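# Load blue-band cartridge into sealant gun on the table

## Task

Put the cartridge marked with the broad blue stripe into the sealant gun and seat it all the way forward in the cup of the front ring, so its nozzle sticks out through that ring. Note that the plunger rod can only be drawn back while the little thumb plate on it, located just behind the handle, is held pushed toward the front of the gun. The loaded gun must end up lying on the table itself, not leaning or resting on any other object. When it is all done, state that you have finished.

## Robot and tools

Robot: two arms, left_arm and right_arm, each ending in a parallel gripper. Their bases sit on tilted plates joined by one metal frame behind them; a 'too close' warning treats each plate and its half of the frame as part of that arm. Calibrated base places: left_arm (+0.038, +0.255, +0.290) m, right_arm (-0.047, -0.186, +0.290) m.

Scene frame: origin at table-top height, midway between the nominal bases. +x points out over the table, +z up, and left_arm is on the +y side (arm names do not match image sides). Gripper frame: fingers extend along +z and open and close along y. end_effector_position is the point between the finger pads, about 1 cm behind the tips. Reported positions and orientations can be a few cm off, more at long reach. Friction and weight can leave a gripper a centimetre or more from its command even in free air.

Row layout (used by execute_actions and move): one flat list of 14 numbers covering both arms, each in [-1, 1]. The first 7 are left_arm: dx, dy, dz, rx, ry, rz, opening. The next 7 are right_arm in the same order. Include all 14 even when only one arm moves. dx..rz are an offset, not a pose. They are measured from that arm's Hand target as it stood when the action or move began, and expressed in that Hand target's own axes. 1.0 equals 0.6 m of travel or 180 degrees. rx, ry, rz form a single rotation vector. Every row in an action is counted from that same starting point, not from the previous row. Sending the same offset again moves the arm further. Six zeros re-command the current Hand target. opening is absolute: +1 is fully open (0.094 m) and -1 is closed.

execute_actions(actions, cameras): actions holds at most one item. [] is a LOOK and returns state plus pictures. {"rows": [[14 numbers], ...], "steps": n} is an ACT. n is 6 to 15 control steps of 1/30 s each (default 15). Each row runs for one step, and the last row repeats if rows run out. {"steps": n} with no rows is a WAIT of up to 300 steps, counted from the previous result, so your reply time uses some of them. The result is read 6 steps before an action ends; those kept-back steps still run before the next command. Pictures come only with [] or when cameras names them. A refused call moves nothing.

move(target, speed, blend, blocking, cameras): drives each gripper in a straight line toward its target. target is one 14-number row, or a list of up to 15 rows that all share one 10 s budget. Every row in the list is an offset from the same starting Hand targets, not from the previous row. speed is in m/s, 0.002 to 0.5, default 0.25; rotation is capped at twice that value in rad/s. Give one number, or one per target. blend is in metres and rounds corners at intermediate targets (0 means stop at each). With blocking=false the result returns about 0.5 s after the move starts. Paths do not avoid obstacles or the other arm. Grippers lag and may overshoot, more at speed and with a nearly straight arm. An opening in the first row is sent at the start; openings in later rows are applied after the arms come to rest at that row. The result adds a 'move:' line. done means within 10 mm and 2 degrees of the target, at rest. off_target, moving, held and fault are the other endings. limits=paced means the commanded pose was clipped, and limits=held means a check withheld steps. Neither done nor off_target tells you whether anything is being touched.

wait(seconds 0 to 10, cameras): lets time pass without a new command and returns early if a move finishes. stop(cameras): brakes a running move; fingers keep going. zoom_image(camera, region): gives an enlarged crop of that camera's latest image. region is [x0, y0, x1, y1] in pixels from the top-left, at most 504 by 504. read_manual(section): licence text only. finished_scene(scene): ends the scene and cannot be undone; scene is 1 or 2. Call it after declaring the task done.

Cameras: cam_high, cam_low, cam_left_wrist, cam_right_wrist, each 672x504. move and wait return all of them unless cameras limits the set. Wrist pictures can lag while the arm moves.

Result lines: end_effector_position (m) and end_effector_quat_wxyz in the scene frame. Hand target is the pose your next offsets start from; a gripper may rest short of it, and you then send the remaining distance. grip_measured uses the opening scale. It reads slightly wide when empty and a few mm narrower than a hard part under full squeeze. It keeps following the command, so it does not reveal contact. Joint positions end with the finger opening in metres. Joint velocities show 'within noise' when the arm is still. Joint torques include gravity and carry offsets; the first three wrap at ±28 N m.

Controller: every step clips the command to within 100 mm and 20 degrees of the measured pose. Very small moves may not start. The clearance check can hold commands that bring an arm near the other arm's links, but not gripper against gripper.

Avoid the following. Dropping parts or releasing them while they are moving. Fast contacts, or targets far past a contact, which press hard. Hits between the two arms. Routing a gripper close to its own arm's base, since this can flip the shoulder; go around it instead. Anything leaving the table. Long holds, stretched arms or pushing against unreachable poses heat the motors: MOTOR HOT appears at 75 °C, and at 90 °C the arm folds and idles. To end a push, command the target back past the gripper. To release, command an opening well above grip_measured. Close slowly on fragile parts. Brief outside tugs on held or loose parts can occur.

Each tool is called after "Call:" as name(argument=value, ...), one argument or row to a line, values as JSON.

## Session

Call:
execute_actions(
  actions=[],
  cameras=["all"],
)

Scene clock: 0.00 s of 5500.00 s.
left_arm: end_effector_position=(+0.4331, +0.4188, +0.1633) grip_measured=+1.000 end_effector_quat_wxyz=(+0.317, -0.249, +0.893, +0.201) | right_arm: end_effector_position=(+0.5054, -0.5341, +0.1898) grip_measured=+1.000 end_effector_quat_wxyz=(+0.260, +0.363, +0.880, -0.163)
Joint positions: left_arm=[0.253 0.838 0.414 0.535 -0.323 -0.249 0.094] | right_arm=[-0.885 1.499 1.633 -0.213 -0.306 0.515 0.094]
Joint velocities: within noise
Joint torques (N m): no reading
Motor temperatures (°C): left_arm=[28 31 29 27 26 26 28] | right_arm=[25 32 28 27 28 26 26]
Heat: left arm: 31 °C; right arm: 32 °C.
Hand target: left_arm +0.4331, +0.4208, +0.1647; +0.319, -0.254, +0.890, +0.205 | right_arm +0.5139, -0.5377, +0.2063; +0.280, +0.358, +0.873, -0.175
camera_calibration:
cam_left_wrist: T_world_to_cam=[[0.558268, -0.803987, -0.204796, 0.129287], [-0.818406, -0.493135, -0.295007, 0.647555], [0.136189, 0.332299, -0.93329, 0.0412275], [0, 0, 0, 1]] pos_world=[0.452171, 0.409577, 0.255988]
cam_right_wrist: T_world_to_cam=[[-0.740087, -0.667001, 0.0859156, 0.000734559], [-0.670599, 0.722307, -0.169027, 0.798987], [0.050684, -0.18271, -0.98186, 0.152034], [0, 0, 0, 1]] pos_world=[0.528638, -0.548846, 0.284264]

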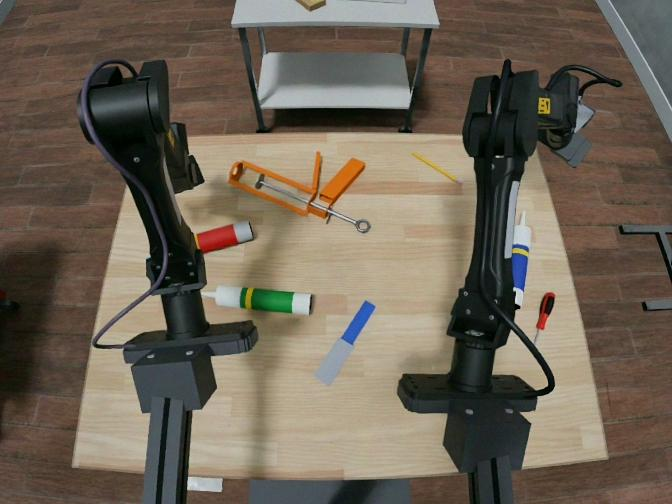

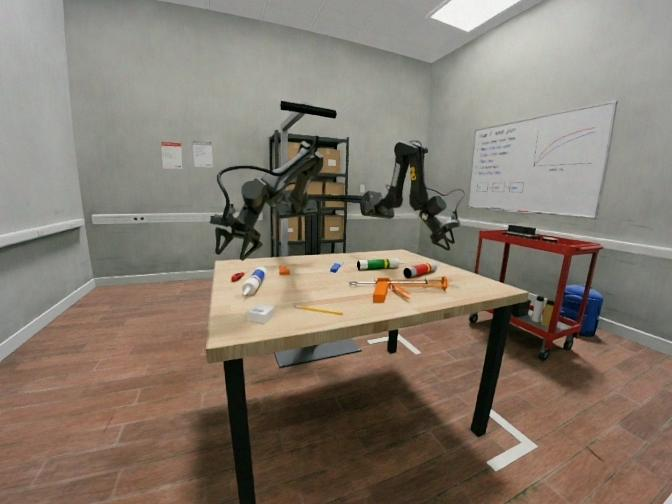

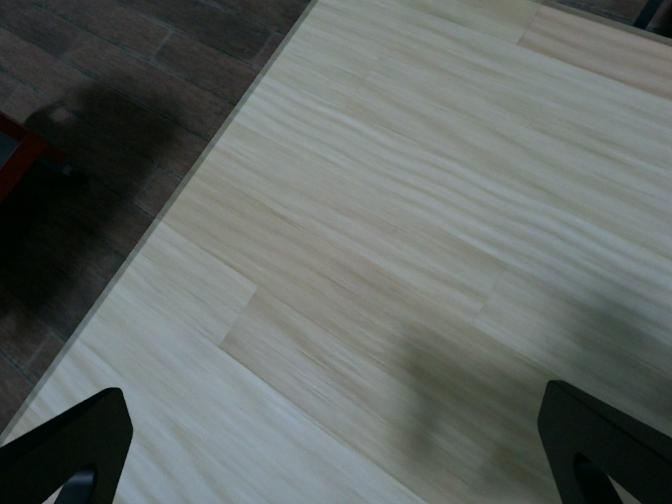

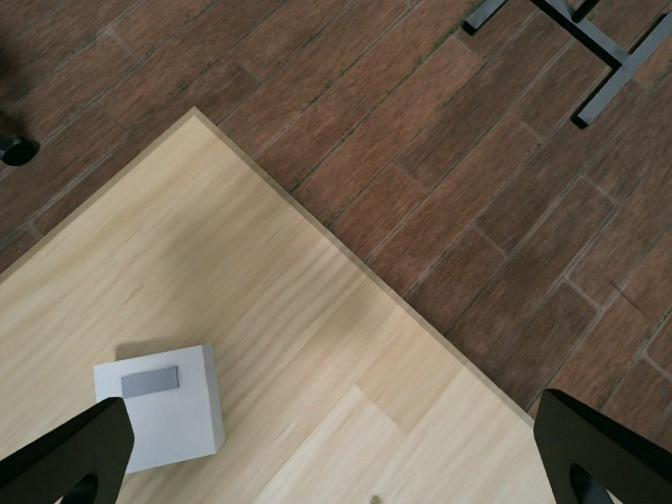

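Call:
zoom_image(
  camera="cam_high",
  region=[210, 140, 380, 240],
)

Call:
zoom_image(
  camera="cam_high",
  region=[470, 190, 570, 350],
)

Call:
zoom_image(
  camera="cam_low",
  region=[220, 240, 470, 330],
)

Call:
zoom_image(
  camera="cam_high",
  region=[180, 210, 330, 320],
)

Scaled by 2.965 from the camera's 672x504 image, which has a finer 960x720 frame.

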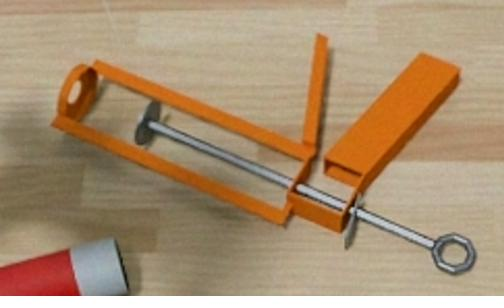

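Scaled by 3.150 from the camera's 672x504 image, which has a finer 960x720 frame.

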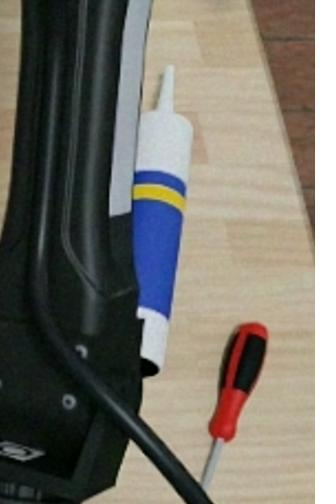

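Scaled by 2.016 from the camera's 672x504 image, which has a finer 960x720 frame.

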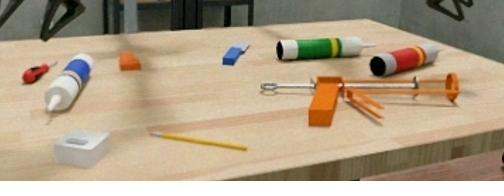

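Scaled by 3.360 from the camera's 672x504 image, which has a finer 960x720 frame.

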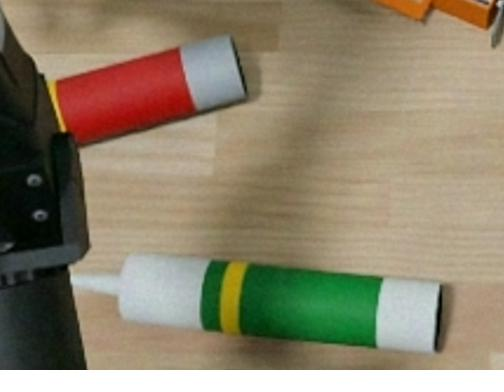

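Call:
move(
  target=[0.2324,-0.4852,-0.3227,0.1832,0.1811,0.3003,0.3,0.6188,0.3180,-0.3667,-0.4477,-0.0761,-0.4303,0.2],
  speed=0.2,
)

Call:
zoom_image(
  camera="cam_high",
  region=[210, 140, 400, 260],
)

Scene clock: 13.53 s of 5500.00 s.
left_arm: end_effector_position=(+0.4256, +0.0564, +0.1498) grip_measured=+0.302 end_effector_quat_wxyz=(+0.005, +0.209, +0.978, +0.008) | right_arm: end_effector_position=(+0.3529, -0.1028, +0.1308) grip_measured=+0.202 end_effector_quat_wxyz=(+0.361, -0.480, +0.768, +0.223)
Joint positions: left_arm=[-0.947 1.49 1.221 -0.606 -0.877 -0.159 0.061] | right_arm=[-0.147 1.098 0.569 0.393 -0.829 -1.054 0.056]
Joint velocities: within noise
Joint torques (N m): left_arm=[-6.58 -5.67 4.44 0.14 0.13 -0.06] | right_arm=[1.14 -6.34 3.95 0.53 -0.22 -0.14]
Motor temperatures (°C): left_arm=[29 33 30 28 26 26 28] | right_arm=[26 38 29 28 28 26 26]
Heat: left arm: 33 °C; right arm: 38 °C.
Hand target: left_arm +0.4200, +0.0450, +0.1499; +0.000, +0.218, +0.976, +0.000 | right_arm +0.3538, -0.1003, +0.1301; +0.357, -0.486, +0.765, +0.227
Off the commanded pose: left_arm 0.013 m, 1 deg | right_arm 0.003 m, 1 deg.
Kept back: nothing.
move: off_target (left_arm)
camera_calibration:
cam_left_wrist: T_world_to_cam=[[-0.423649, -0.90578, -0.00913092, 0.233596], [-0.82453, 0.381434, 0.417921, 0.305141], [-0.375062, 0.184581, -0.908437, 0.372297], [0, 0, 0, 1]] pos_world=[0.490195, 0.0264762, 0.212817]
cam_right_wrist: T_world_to_cam=[[0.88965, -0.456414, -0.0144842, -0.359781], [-0.420708, -0.806892, -0.414645, 0.161942], [0.177563, 0.374983, -0.909868, 0.183742], [0, 0, 0, 1]] pos_world=[0.355583, -0.10244, 0.229119]

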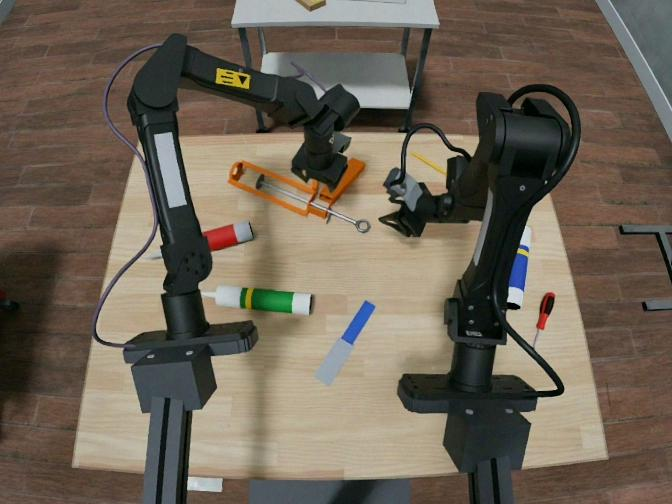

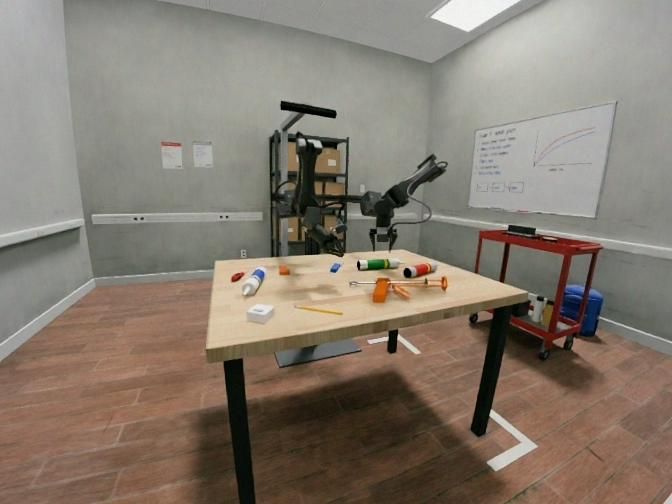

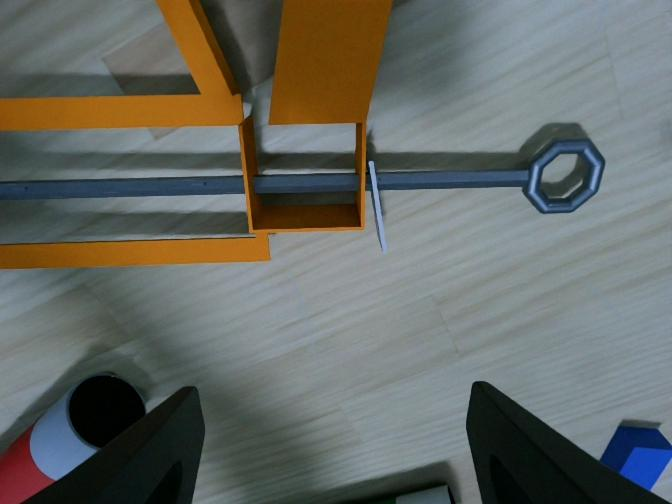

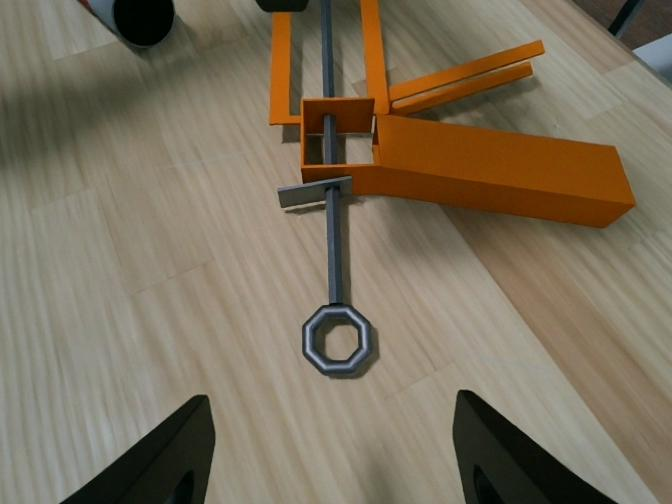

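Scaled by 2.653 from the camera's 672x504 image, which has a finer 960x720 frame.

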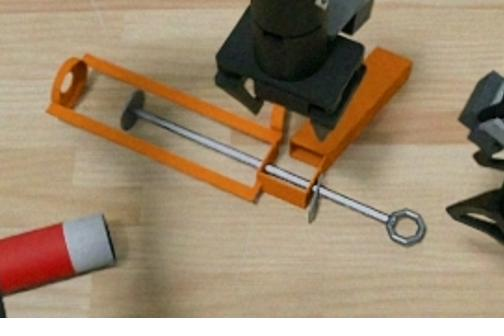

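Call:
move(
  target=[-0.031,-0.0182,0.15,0,0,0,-0.49,0.0873,-0.0017,0.0775,0,0,0,0.0],
  speed=0.15,
)

Call:
zoom_image(
  camera="cam_left_wrist",
  region=[200, 200, 500, 500],
)

Call:
zoom_image(
  camera="cam_low",
  region=[340, 240, 460, 310],
)

Scene clock: 17.57 s of 5500.00 s.
left_arm: end_effector_position=(+0.4342, +0.0356, +0.0676) grip_measured=-0.488 end_effector_quat_wxyz=(+0.001, +0.214, +0.977, +0.008) | right_arm: end_effector_position=(+0.3485, -0.1017, +0.0621) grip_measured=+0.002 end_effector_quat_wxyz=(+0.341, -0.475, +0.776, +0.237)
Joint positions: left_arm=[-0.793 1.712 1.287 -0.342 -0.77 0.005 0.024] | right_arm=[-0.138 1.424 0.662 0.569 -0.818 -1.062 0.047]
Joint velocities: within noise
Joint torques (N m): left_arm=[-5.53 -7.35 3.64 0.45 0.14 0.05] | right_arm=[1.11 -5.79 2.11 1.26 -0.24 -0.1]
Motor temperatures (°C): left_arm=[29 33 30 28 26 26 28] | right_arm=[26 38 29 28 28 26 26]
Heat: left arm: 33 °C; right arm: 38 °C.
Hand target: left_arm +0.4322, +0.0271, +0.0600; +0.000, +0.218, +0.976, +0.000 | right_arm +0.3556, -0.0991, +0.0602; +0.357, -0.486, +0.765, +0.227
Off the commanded pose: left_arm 0.012 m, 1 deg | right_arm 0.008 m, 3 deg.
Kept back: nothing.
move: off_target (left_arm, right_arm)
camera_calibration:
cam_left_wrist: T_world_to_cam=[[-0.431243, -0.902206, -0.00734301, 0.220763], [-0.817418, 0.387245, 0.42646, 0.350669], [-0.381912, 0.189911, -0.904476, 0.30719], [0, 0, 0, 1]] pos_world=[0.499165, 0.00503991, 0.129921]
cam_right_wrist: T_world_to_cam=[[0.889747, -0.45245, -0.0603358, -0.353156], [-0.437743, -0.808328, -0.393684, 0.136919], [0.129351, 0.376691, -0.917264, 0.139048], [0, 0, 0, 1]] pos_world=[0.356169, -0.101488, 0.160138]

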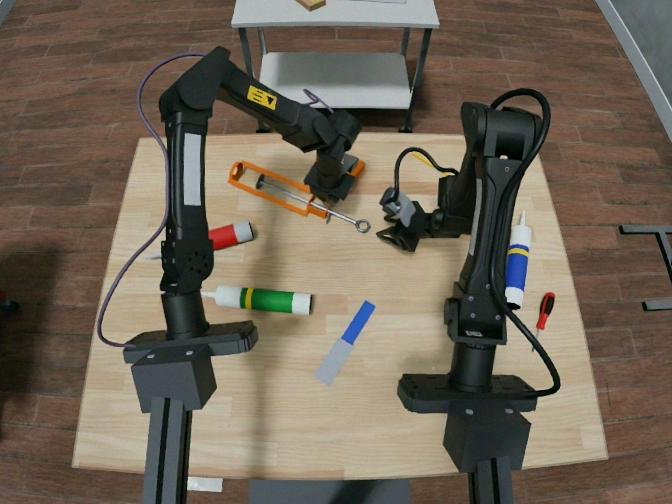

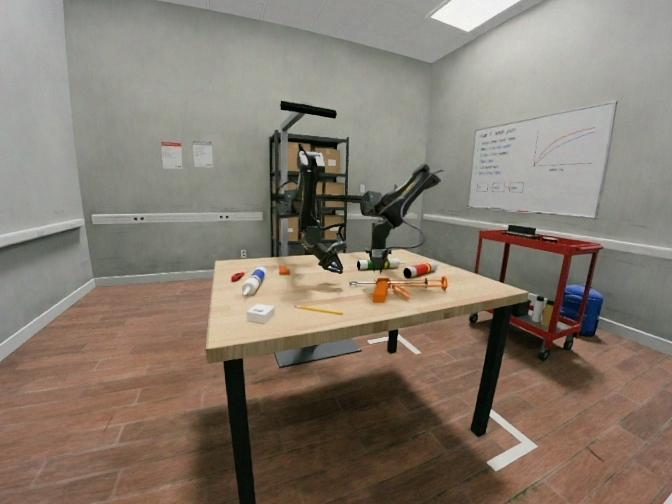

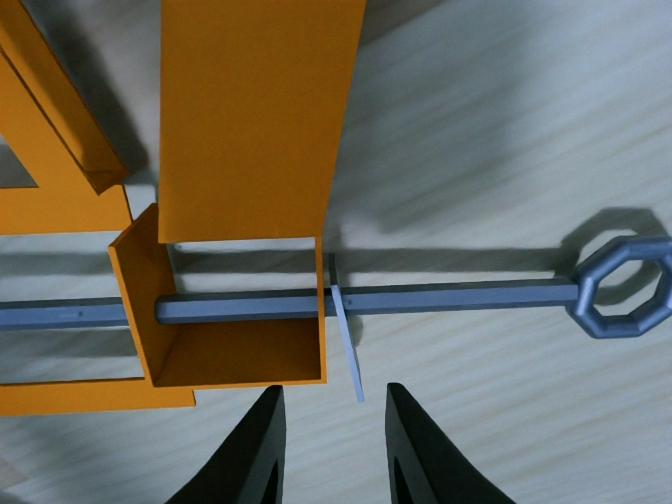

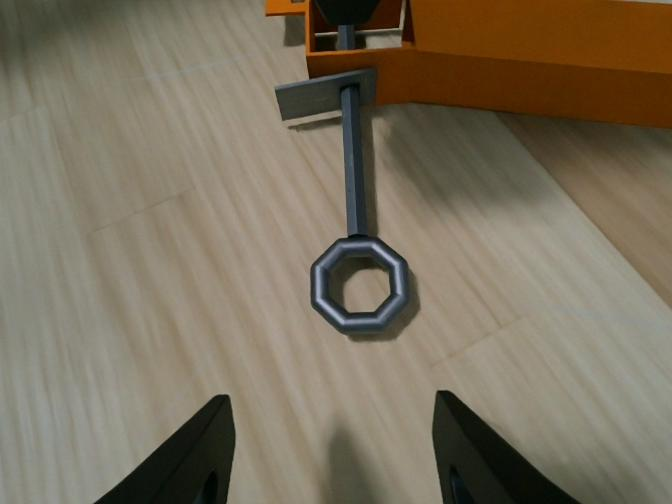

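Scaled by 1.680 from the camera's 672x504 image, which has a finer 960x720 frame.

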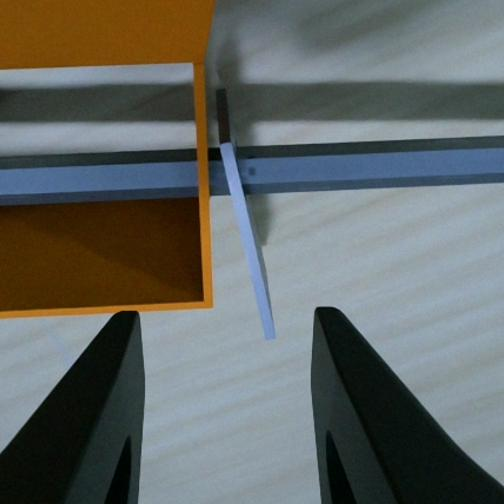

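Scaled by 4.200 from the camera's 672x504 image, which has a finer 960x720 frame.

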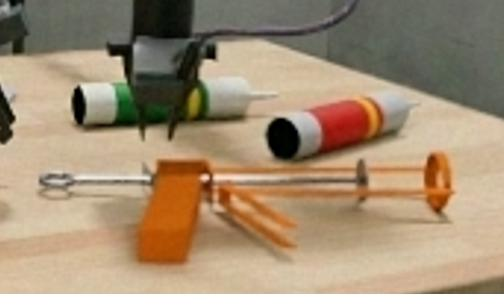

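Call:
move(
  target=[-0.01,0,0.03,0,0,0,-0.49,0.0067,-0.0118,0.0507,0,-0.0556,0,0.0],
  speed=0.1,
)

Call:
zoom_image(
  camera="cam_left_wrist",
  region=[200, 200, 500, 500],
)

Call:
zoom_image(
  camera="cam_low",
  region=[330, 210, 430, 300],
)

Call:
zoom_image(
  camera="cam_high",
  region=[290, 130, 440, 260],
)

Scene clock: 22.33 s of 5500.00 s.
left_arm: end_effector_position=(+0.4410, +0.0325, +0.0516) grip_measured=-0.488 end_effector_quat_wxyz=(+0.002, +0.213, +0.977, +0.007) | right_arm: end_effector_position=(+0.3706, -0.0934, +0.0325) grip_measured=+0.002 end_effector_quat_wxyz=(+0.399, -0.462, +0.752, +0.251)
Joint positions: left_arm=[-0.763 1.76 1.326 -0.309 -0.747 0.036 0.024] | right_arm=[-0.136 1.661 0.774 0.838 -0.907 -0.973 0.047]
Joint velocities: within noise
Joint torques (N m): left_arm=[-5.49 -7.38 3.66 0.47 0.15 0.06] | right_arm=[1.11 -6.06 1.25 1.51 -0.79 0.09]
Motor temperatures (°C): left_arm=[29 33 30 27 26 26 28] | right_arm=[26 38 29 28 28 26 26]
Heat: left arm: 33 °C; right arm: 38 °C.
Hand target: left_arm +0.4376, +0.0246, +0.0419; +0.000, +0.218, +0.976, +0.000 | right_arm +0.3708, -0.0833, +0.0376; +0.422, -0.464, +0.731, +0.268
Off the commanded pose: left_arm 0.013 m, 1 deg | right_arm 0.011 m, 4 deg.
Kept back: nothing.
move: off_target (left_arm, right_arm)
camera_calibration:
cam_left_wrist: T_world_to_cam=[[-0.43017, -0.902725, -0.00641801, 0.220304], [-0.819124, 0.387324, 0.423103, 0.365191], [-0.37946, 0.187263, -0.906059, 0.294941], [0, 0, 0, 1]] pos_world=[0.505823, 0.00219523, 0.114135]
cam_right_wrist: T_world_to_cam=[[0.886252, -0.462393, -0.0274116, -0.371587], [-0.411006, -0.75771, -0.506902, 0.140196], [0.213618, 0.460509, -0.861568, 0.080729], [0, 0, 0, 1]] pos_world=[0.369695, -0.102768, 0.130433]

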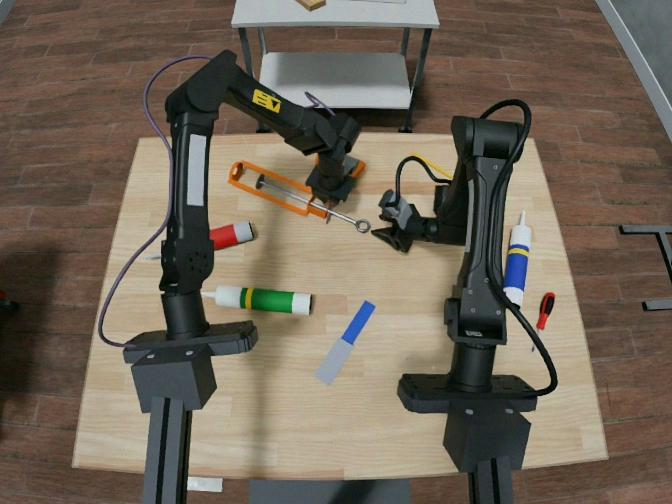

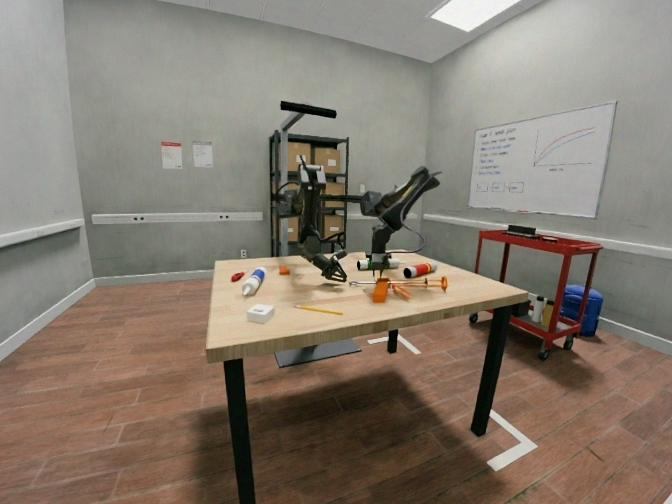

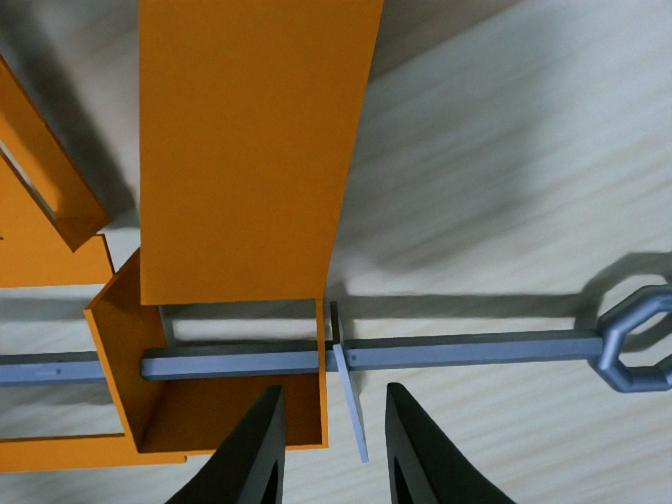

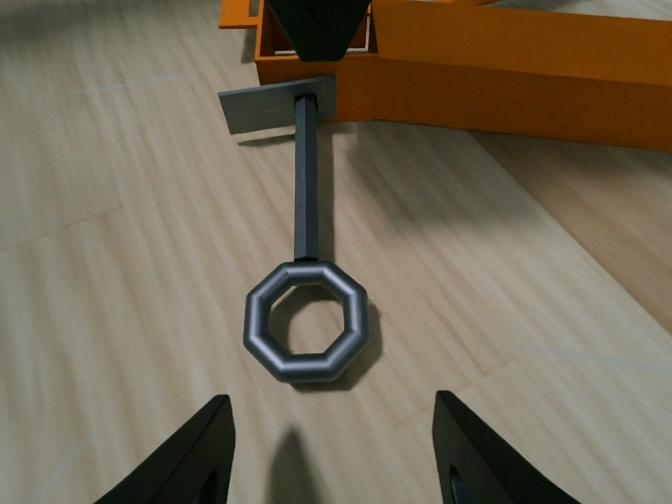

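Scaled by 1.680 from the camera's 672x504 image, which has a finer 960x720 frame.

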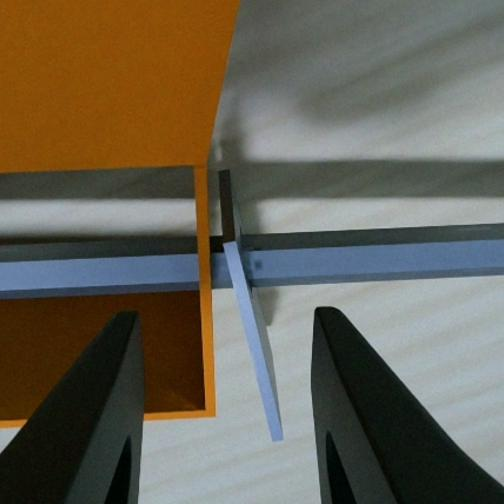

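Scaled by 5.040 from the camera's 672x504 image, which has a finer 960x720 frame.

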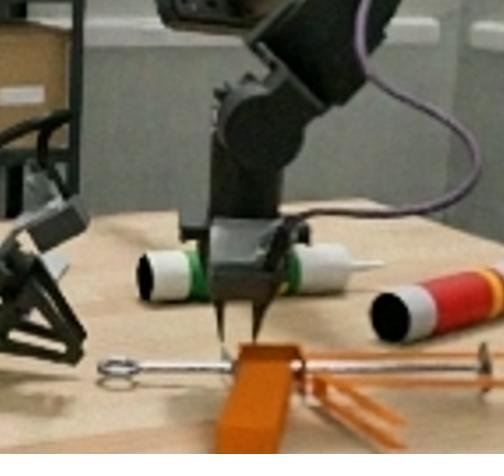

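Scaled by 3.360 from the camera's 672x504 image, which has a finer 960x720 frame.

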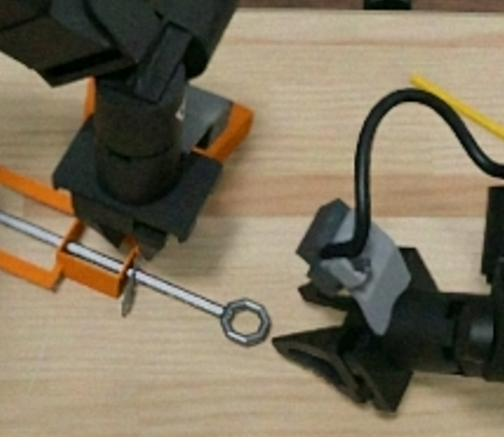

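Call:
move(
  target=[-0.0025,0,0.0183,0,0,0,-0.49,-0.0073,0.0117,0.0228,0,0,0,0.0],
  speed=0.06,
)

Call:
zoom_image(
  camera="cam_left_wrist",
  region=[200, 200, 500, 500],
)

Call:
zoom_image(
  camera="cam_low",
  region=[340, 250, 420, 310],
)

Call:
zoom_image(
  camera="cam_high",
  region=[290, 130, 440, 260],
)

Scene clock: 24.80 s of 5500.00 s.
left_arm: end_effector_position=(+0.4423, +0.0320, +0.0408) grip_measured=-0.488 end_effector_quat_wxyz=(+0.002, +0.214, +0.977, +0.008) | right_arm: end_effector_position=(+0.3664, -0.0718, +0.0348) grip_measured=+0.002 end_effector_quat_wxyz=(+0.407, -0.461, +0.740, +0.272)
Joint positions: left_arm=[-0.744 1.789 1.341 -0.286 -0.734 0.053 0.024] | right_arm=[-0.087 1.681 0.774 0.858 -0.909 -0.967 0.047]
Joint velocities: within noise
Joint torques (N m): left_arm=[-5.56 -7.57 3.58 0.48 0.13 0.06] | right_arm=[1.36 -6.17 1.31 1.52 -0.34 0.08]
Motor temperatures (°C): left_arm=[30 33 30 27 26 26 28] | right_arm=[26 38 28 28 28 26 26]
Heat: left arm: 33 °C; right arm: 38 °C.
Hand target: left_arm +0.4389, +0.0238, +0.0310; +0.000, +0.218, +0.976, +0.000 | right_arm +0.3704, -0.0676, +0.0344; +0.422, -0.464, +0.731, +0.268
Off the commanded pose: left_arm 0.013 m, 1 deg | right_arm 0.006 m, 2 deg.
Kept back: nothing.
move: off_target (left_arm)
camera_calibration:
cam_left_wrist: T_world_to_cam=[[-0.431126, -0.902257, -0.00789506, 0.220827], [-0.818427, 0.387356, 0.424421, 0.370639], [-0.379879, 0.18944, -0.905431, 0.285873], [0, 0, 0, 1]] pos_world=[0.507142, 0.00151803, 0.103274]
cam_right_wrist: T_world_to_cam=[[0.896289, -0.440848, -0.048147, -0.359132], [-0.394353, -0.742645, -0.541261, 0.152159], [0.202858, 0.504114, -0.839475, 0.0799549], [0, 0, 0, 1]] pos_world=[0.365671, -0.085629, 0.132187]

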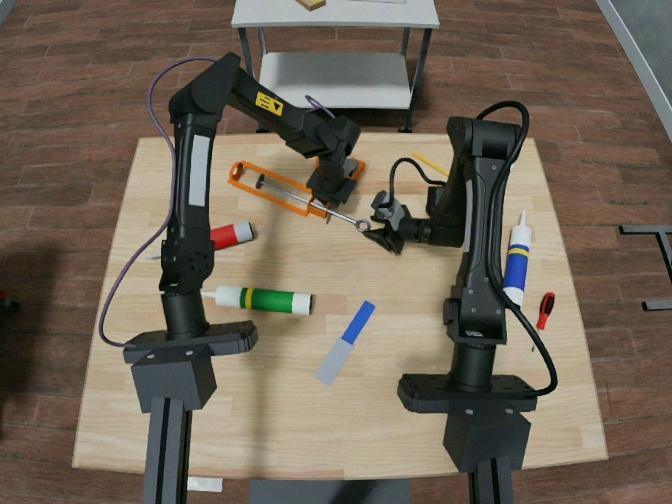

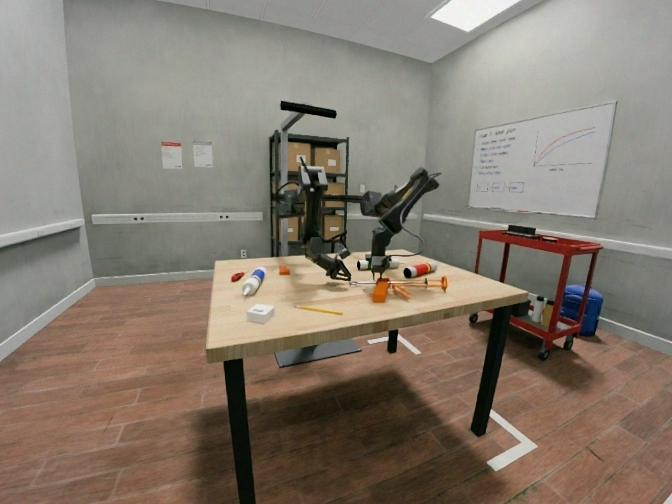

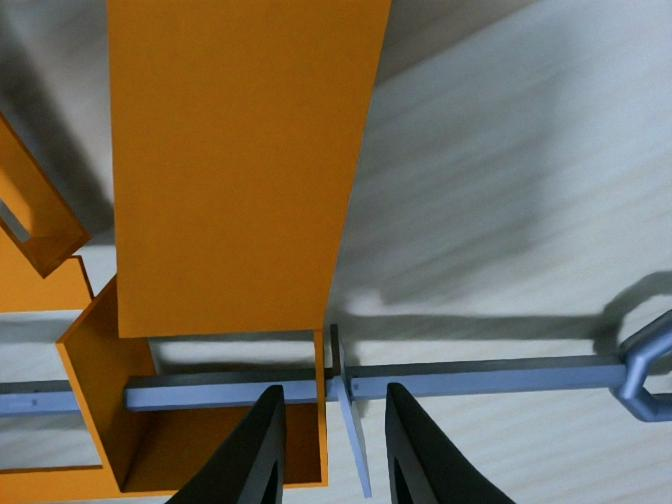

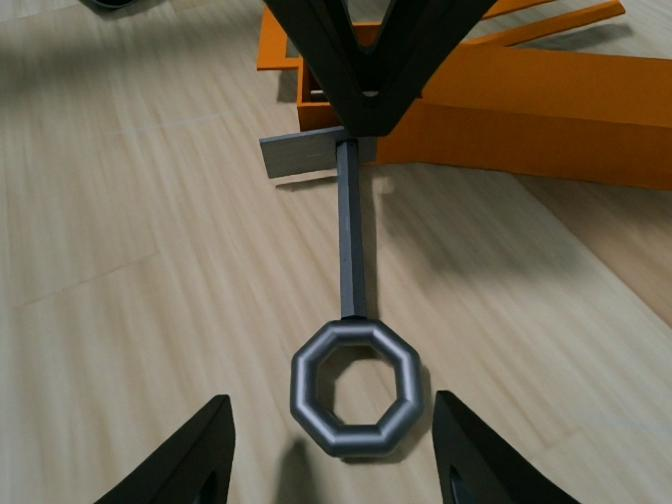

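Scaled by 1.680 from the camera's 672x504 image, which has a finer 960x720 frame.

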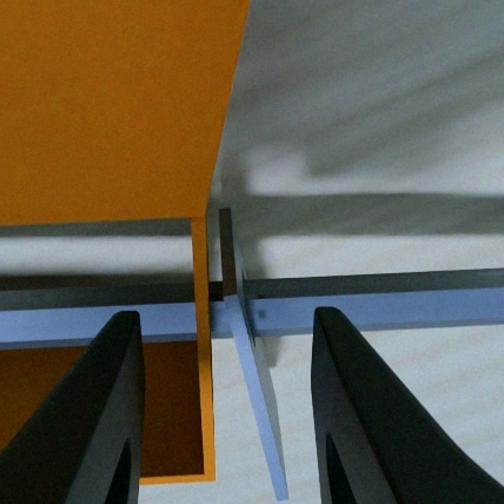

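Scaled by 6.300 from the camera's 672x504 image, which has a finer 960x720 frame.

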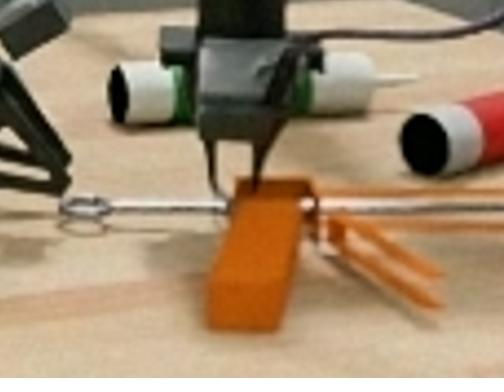

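Scaled by 3.360 from the camera's 672x504 image, which has a finer 960x720 frame.

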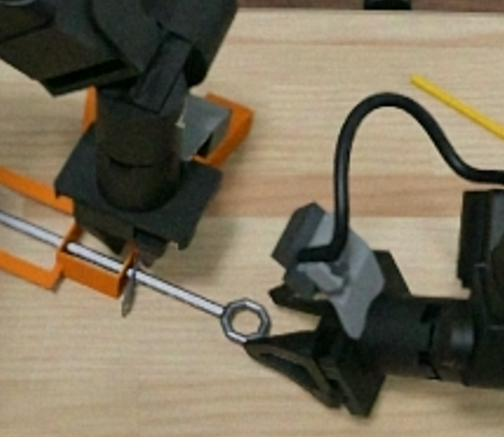

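Call:
move(
  target=[-0.000,0,0.0075,0,0,0,-0.49,0.0025,-0.009,0.019,0,0,0,0.0],
  speed=0.05,
)

Call:
zoom_image(
  camera="cam_low",
  region=[340, 250, 420, 310],
)

Call:
zoom_image(
  camera="cam_high",
  region=[290, 130, 440, 260],
)

Scene clock: 26.50 s of 5500.00 s.
left_arm: end_effector_position=(+0.4424, +0.0318, +0.0365) grip_measured=-0.488 end_effector_quat_wxyz=(+0.002, +0.214, +0.977, +0.007) | right_arm: end_effector_position=(+0.3793, -0.0663, +0.0311) grip_measured=+0.002 end_effector_quat_wxyz=(+0.417, -0.464, +0.734, +0.268)
Joint positions: left_arm=[-0.737 1.799 1.344 -0.273 -0.728 0.06 0.024] | right_arm=[-0.07 1.708 0.825 0.861 -0.899 -0.966 0.047]
Joint velocities: within noise
Joint torques (N m): left_arm=[-5.55 -7.6 3.63 0.49 0.16 0.06] | right_arm=[1.63 -6.35 1.28 1.34 -0.25 0.09]
Motor temperatures (°C): left_arm=[30 33 30 27 26 26 28] | right_arm=[26 38 28 28 28 26 26]
Heat: left arm: 33 °C; right arm: 38 °C.
Hand target: left_arm +0.4390, +0.0239, +0.0265; +0.000, +0.218, +0.976, +0.000 | right_arm +0.3791, -0.0617, +0.0274; +0.422, -0.464, +0.731, +0.268
Off the commanded pose: left_arm 0.013 m, 1 deg | right_arm 0.006 m, 1 deg.
Kept back: nothing.
move: off_target (left_arm)
camera_calibration:
cam_left_wrist: T_world_to_cam=[[-0.431778, -0.901951, -0.00719676, 0.220841], [-0.818229, 0.388316, 0.423925, 0.372527], [-0.379565, 0.18893, -0.905669, 0.281976], [0, 0, 0, 1]] pos_world=[0.507195, 0.00125555, 0.0990424]
cam_right_wrist: T_world_to_cam=[[0.898374, -0.438428, -0.0265729, -0.369816], [-0.377976, -0.740851, -0.555225, 0.153712], [0.223739, 0.508843, -0.831276, 0.0635442], [0, 0, 0, 1]] pos_world=[0.376115, -0.0805936, 0.128341]

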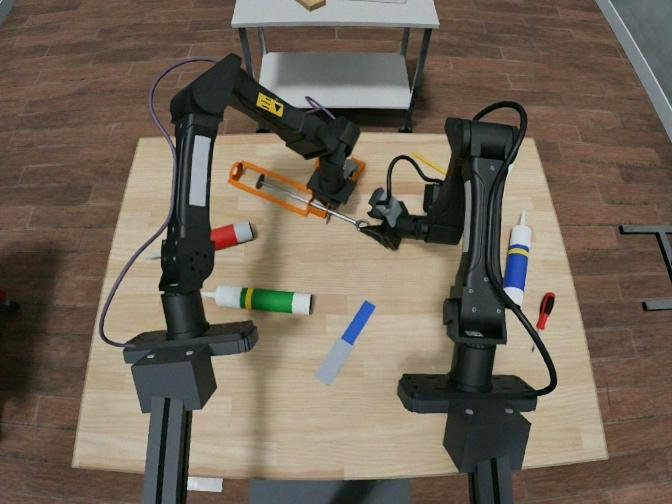

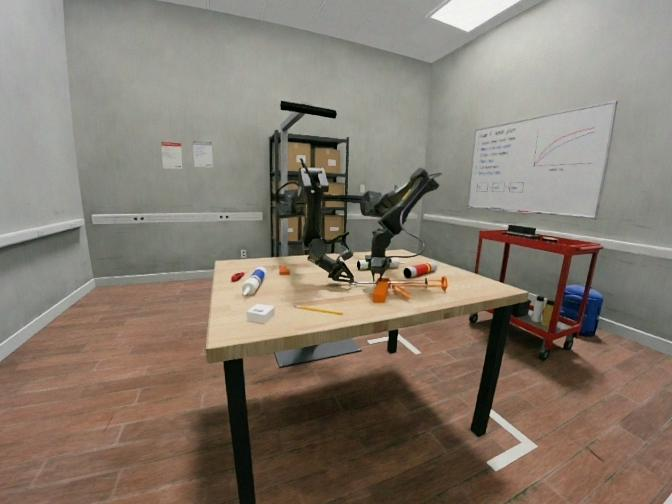

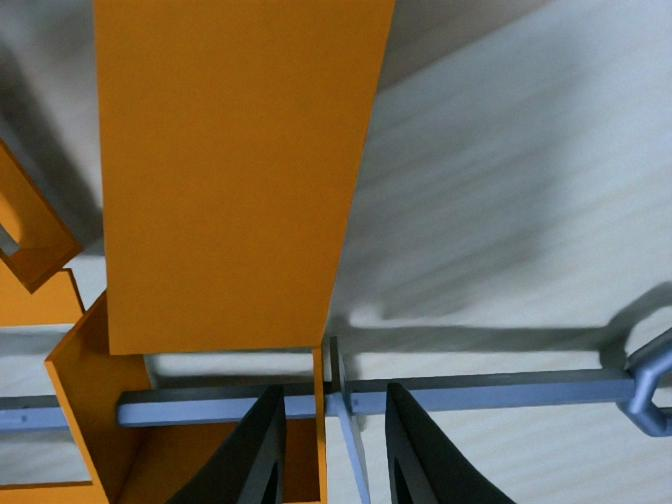

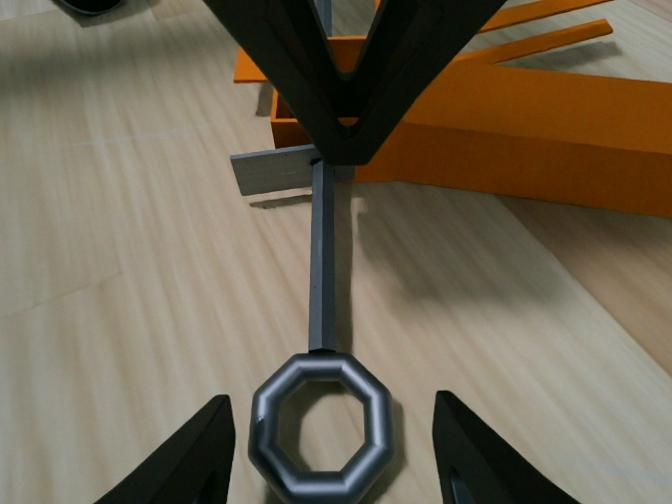

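Scaled by 6.300 from the camera's 672x504 image, which has a finer 960x720 frame.

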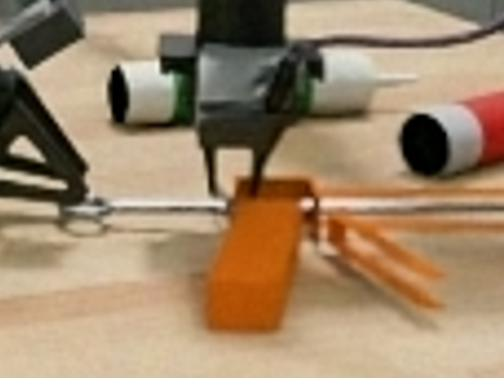

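Scaled by 3.360 from the camera's 672x504 image, which has a finer 960x720 frame.

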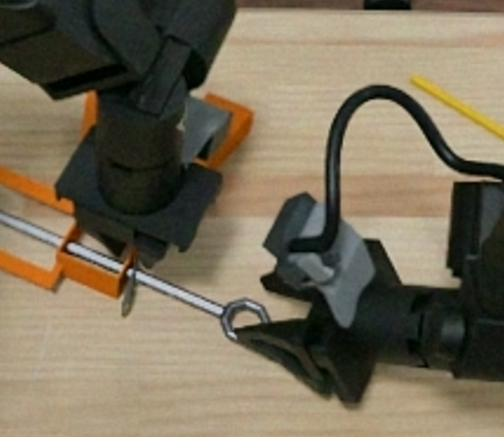

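Call:
move(
  target=[0,0,0.002,0,0,0,-0.8,0.005,0.005,0.003,0,0,0,0.0],
  speed=0.05,
)

Call:
zoom_image(
  camera="cam_left_wrist",
  region=[200, 250, 450, 500],
)

Call:
zoom_image(
  camera="cam_low",
  region=[340, 250, 420, 310],
)

Scene clock: 28.23 s of 5500.00 s.
left_arm: end_effector_position=(+0.4430, +0.0319, +0.0362) grip_measured=-0.798 end_effector_quat_wxyz=(+0.003, +0.215, +0.977, +0.007) | right_arm: end_effector_position=(+0.3742, -0.0660, +0.0255) grip_measured=+0.002 end_effector_quat_wxyz=(+0.411, -0.462, +0.738, +0.272)
Joint positions: left_arm=[-0.735 1.799 1.344 -0.27 -0.727 0.065 0.009] | right_arm=[-0.07 1.725 0.825 0.861 -0.896 -0.966 0.047]
Joint velocities: within noise
Joint torques (N m): left_arm=[-5.49 -7.38 3.69 0.49 0.16 0.05] | right_arm=[1.88 -6.37 1.16 1.49 -0.24 0.08]
Motor temperatures (°C): left_arm=[30 33 30 27 26 26 28] | right_arm=[26 38 28 28 28 26 26]
Heat: left arm: 33 °C; right arm: 38 °C.
Hand target: left_arm +0.4390, +0.0239, +0.0253; +0.000, +0.218, +0.976, +0.000 | right_arm +0.3764, -0.0604, +0.0239; +0.422, -0.464, +0.731, +0.268
Off the commanded pose: left_arm 0.014 m, 1 deg | right_arm 0.006 m, 2 deg.
Kept back: nothing.
move: off_target (left_arm)
camera_calibration:
cam_left_wrist: T_world_to_cam=[[-0.433419, -0.901166, -0.00693313, 0.221935], [-0.818085, 0.39021, 0.422462, 0.373046], [-0.378003, 0.188775, -0.906354, 0.28117], [0, 0, 0, 1]] pos_world=[0.507658, 0.00135649, 0.0987809]
cam_right_wrist: T_world_to_cam=[[0.89748, -0.439091, -0.0415727, -0.364552], [-0.388063, -0.74134, -0.547559, 0.152469], [0.209609, 0.507557, -0.835733, 0.0652425], [0, 0, 0, 1]] pos_world=[0.37267, -0.0801542, 0.122856]

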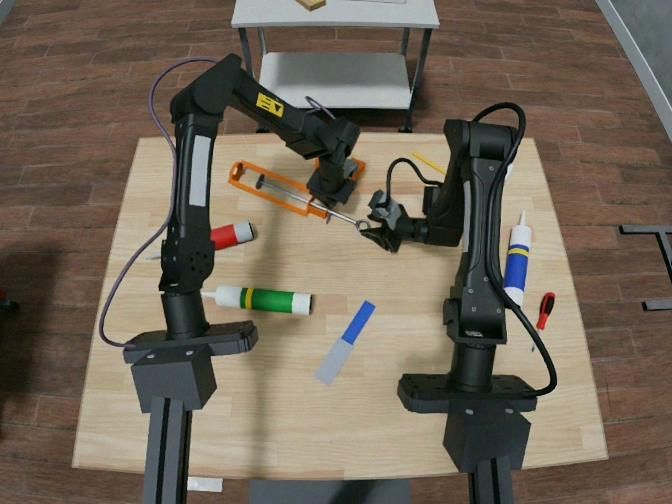

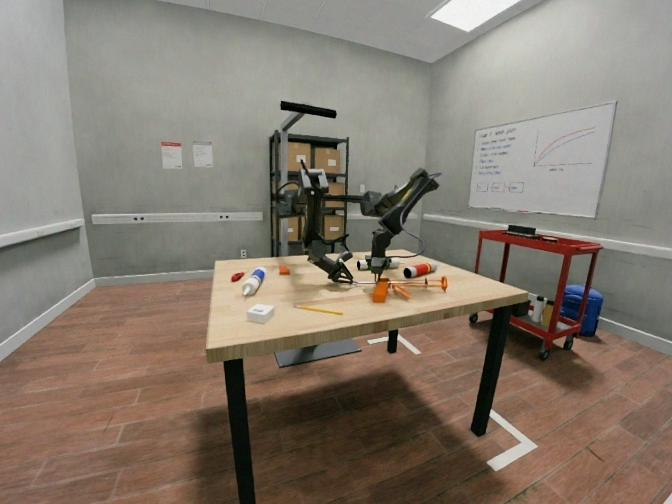

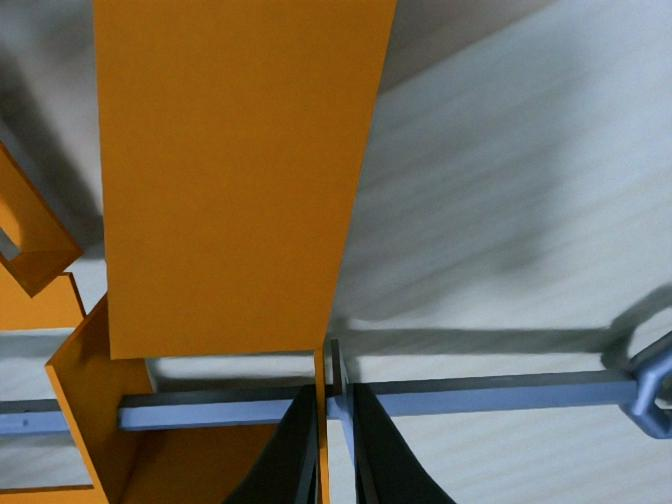

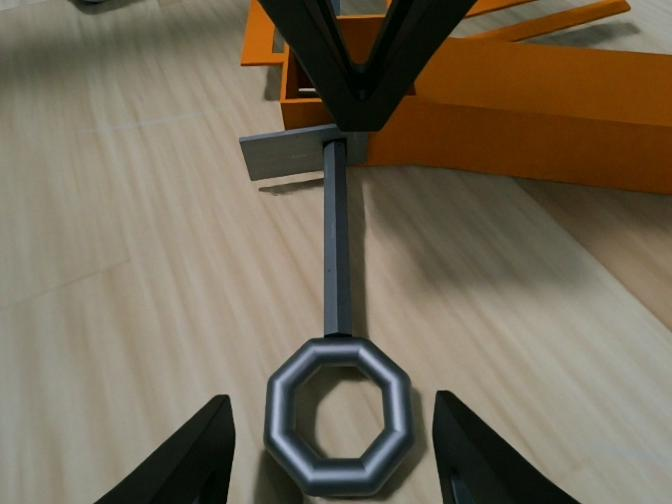

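Scaled by 2.016 from the camera's 672x504 image, which has a finer 960x720 frame.

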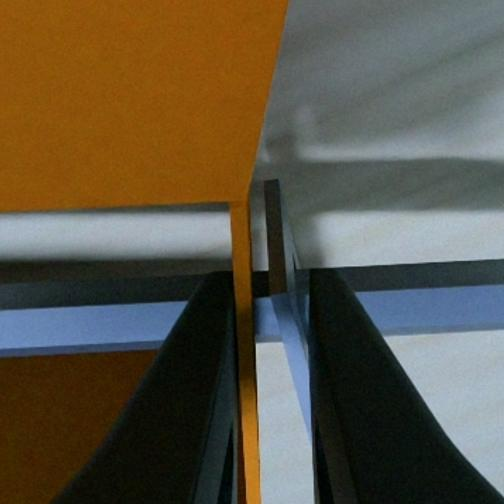

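Scaled by 6.300 from the camera's 672x504 image, which has a finer 960x720 frame.

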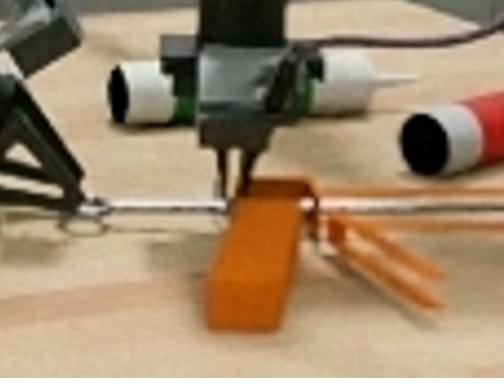

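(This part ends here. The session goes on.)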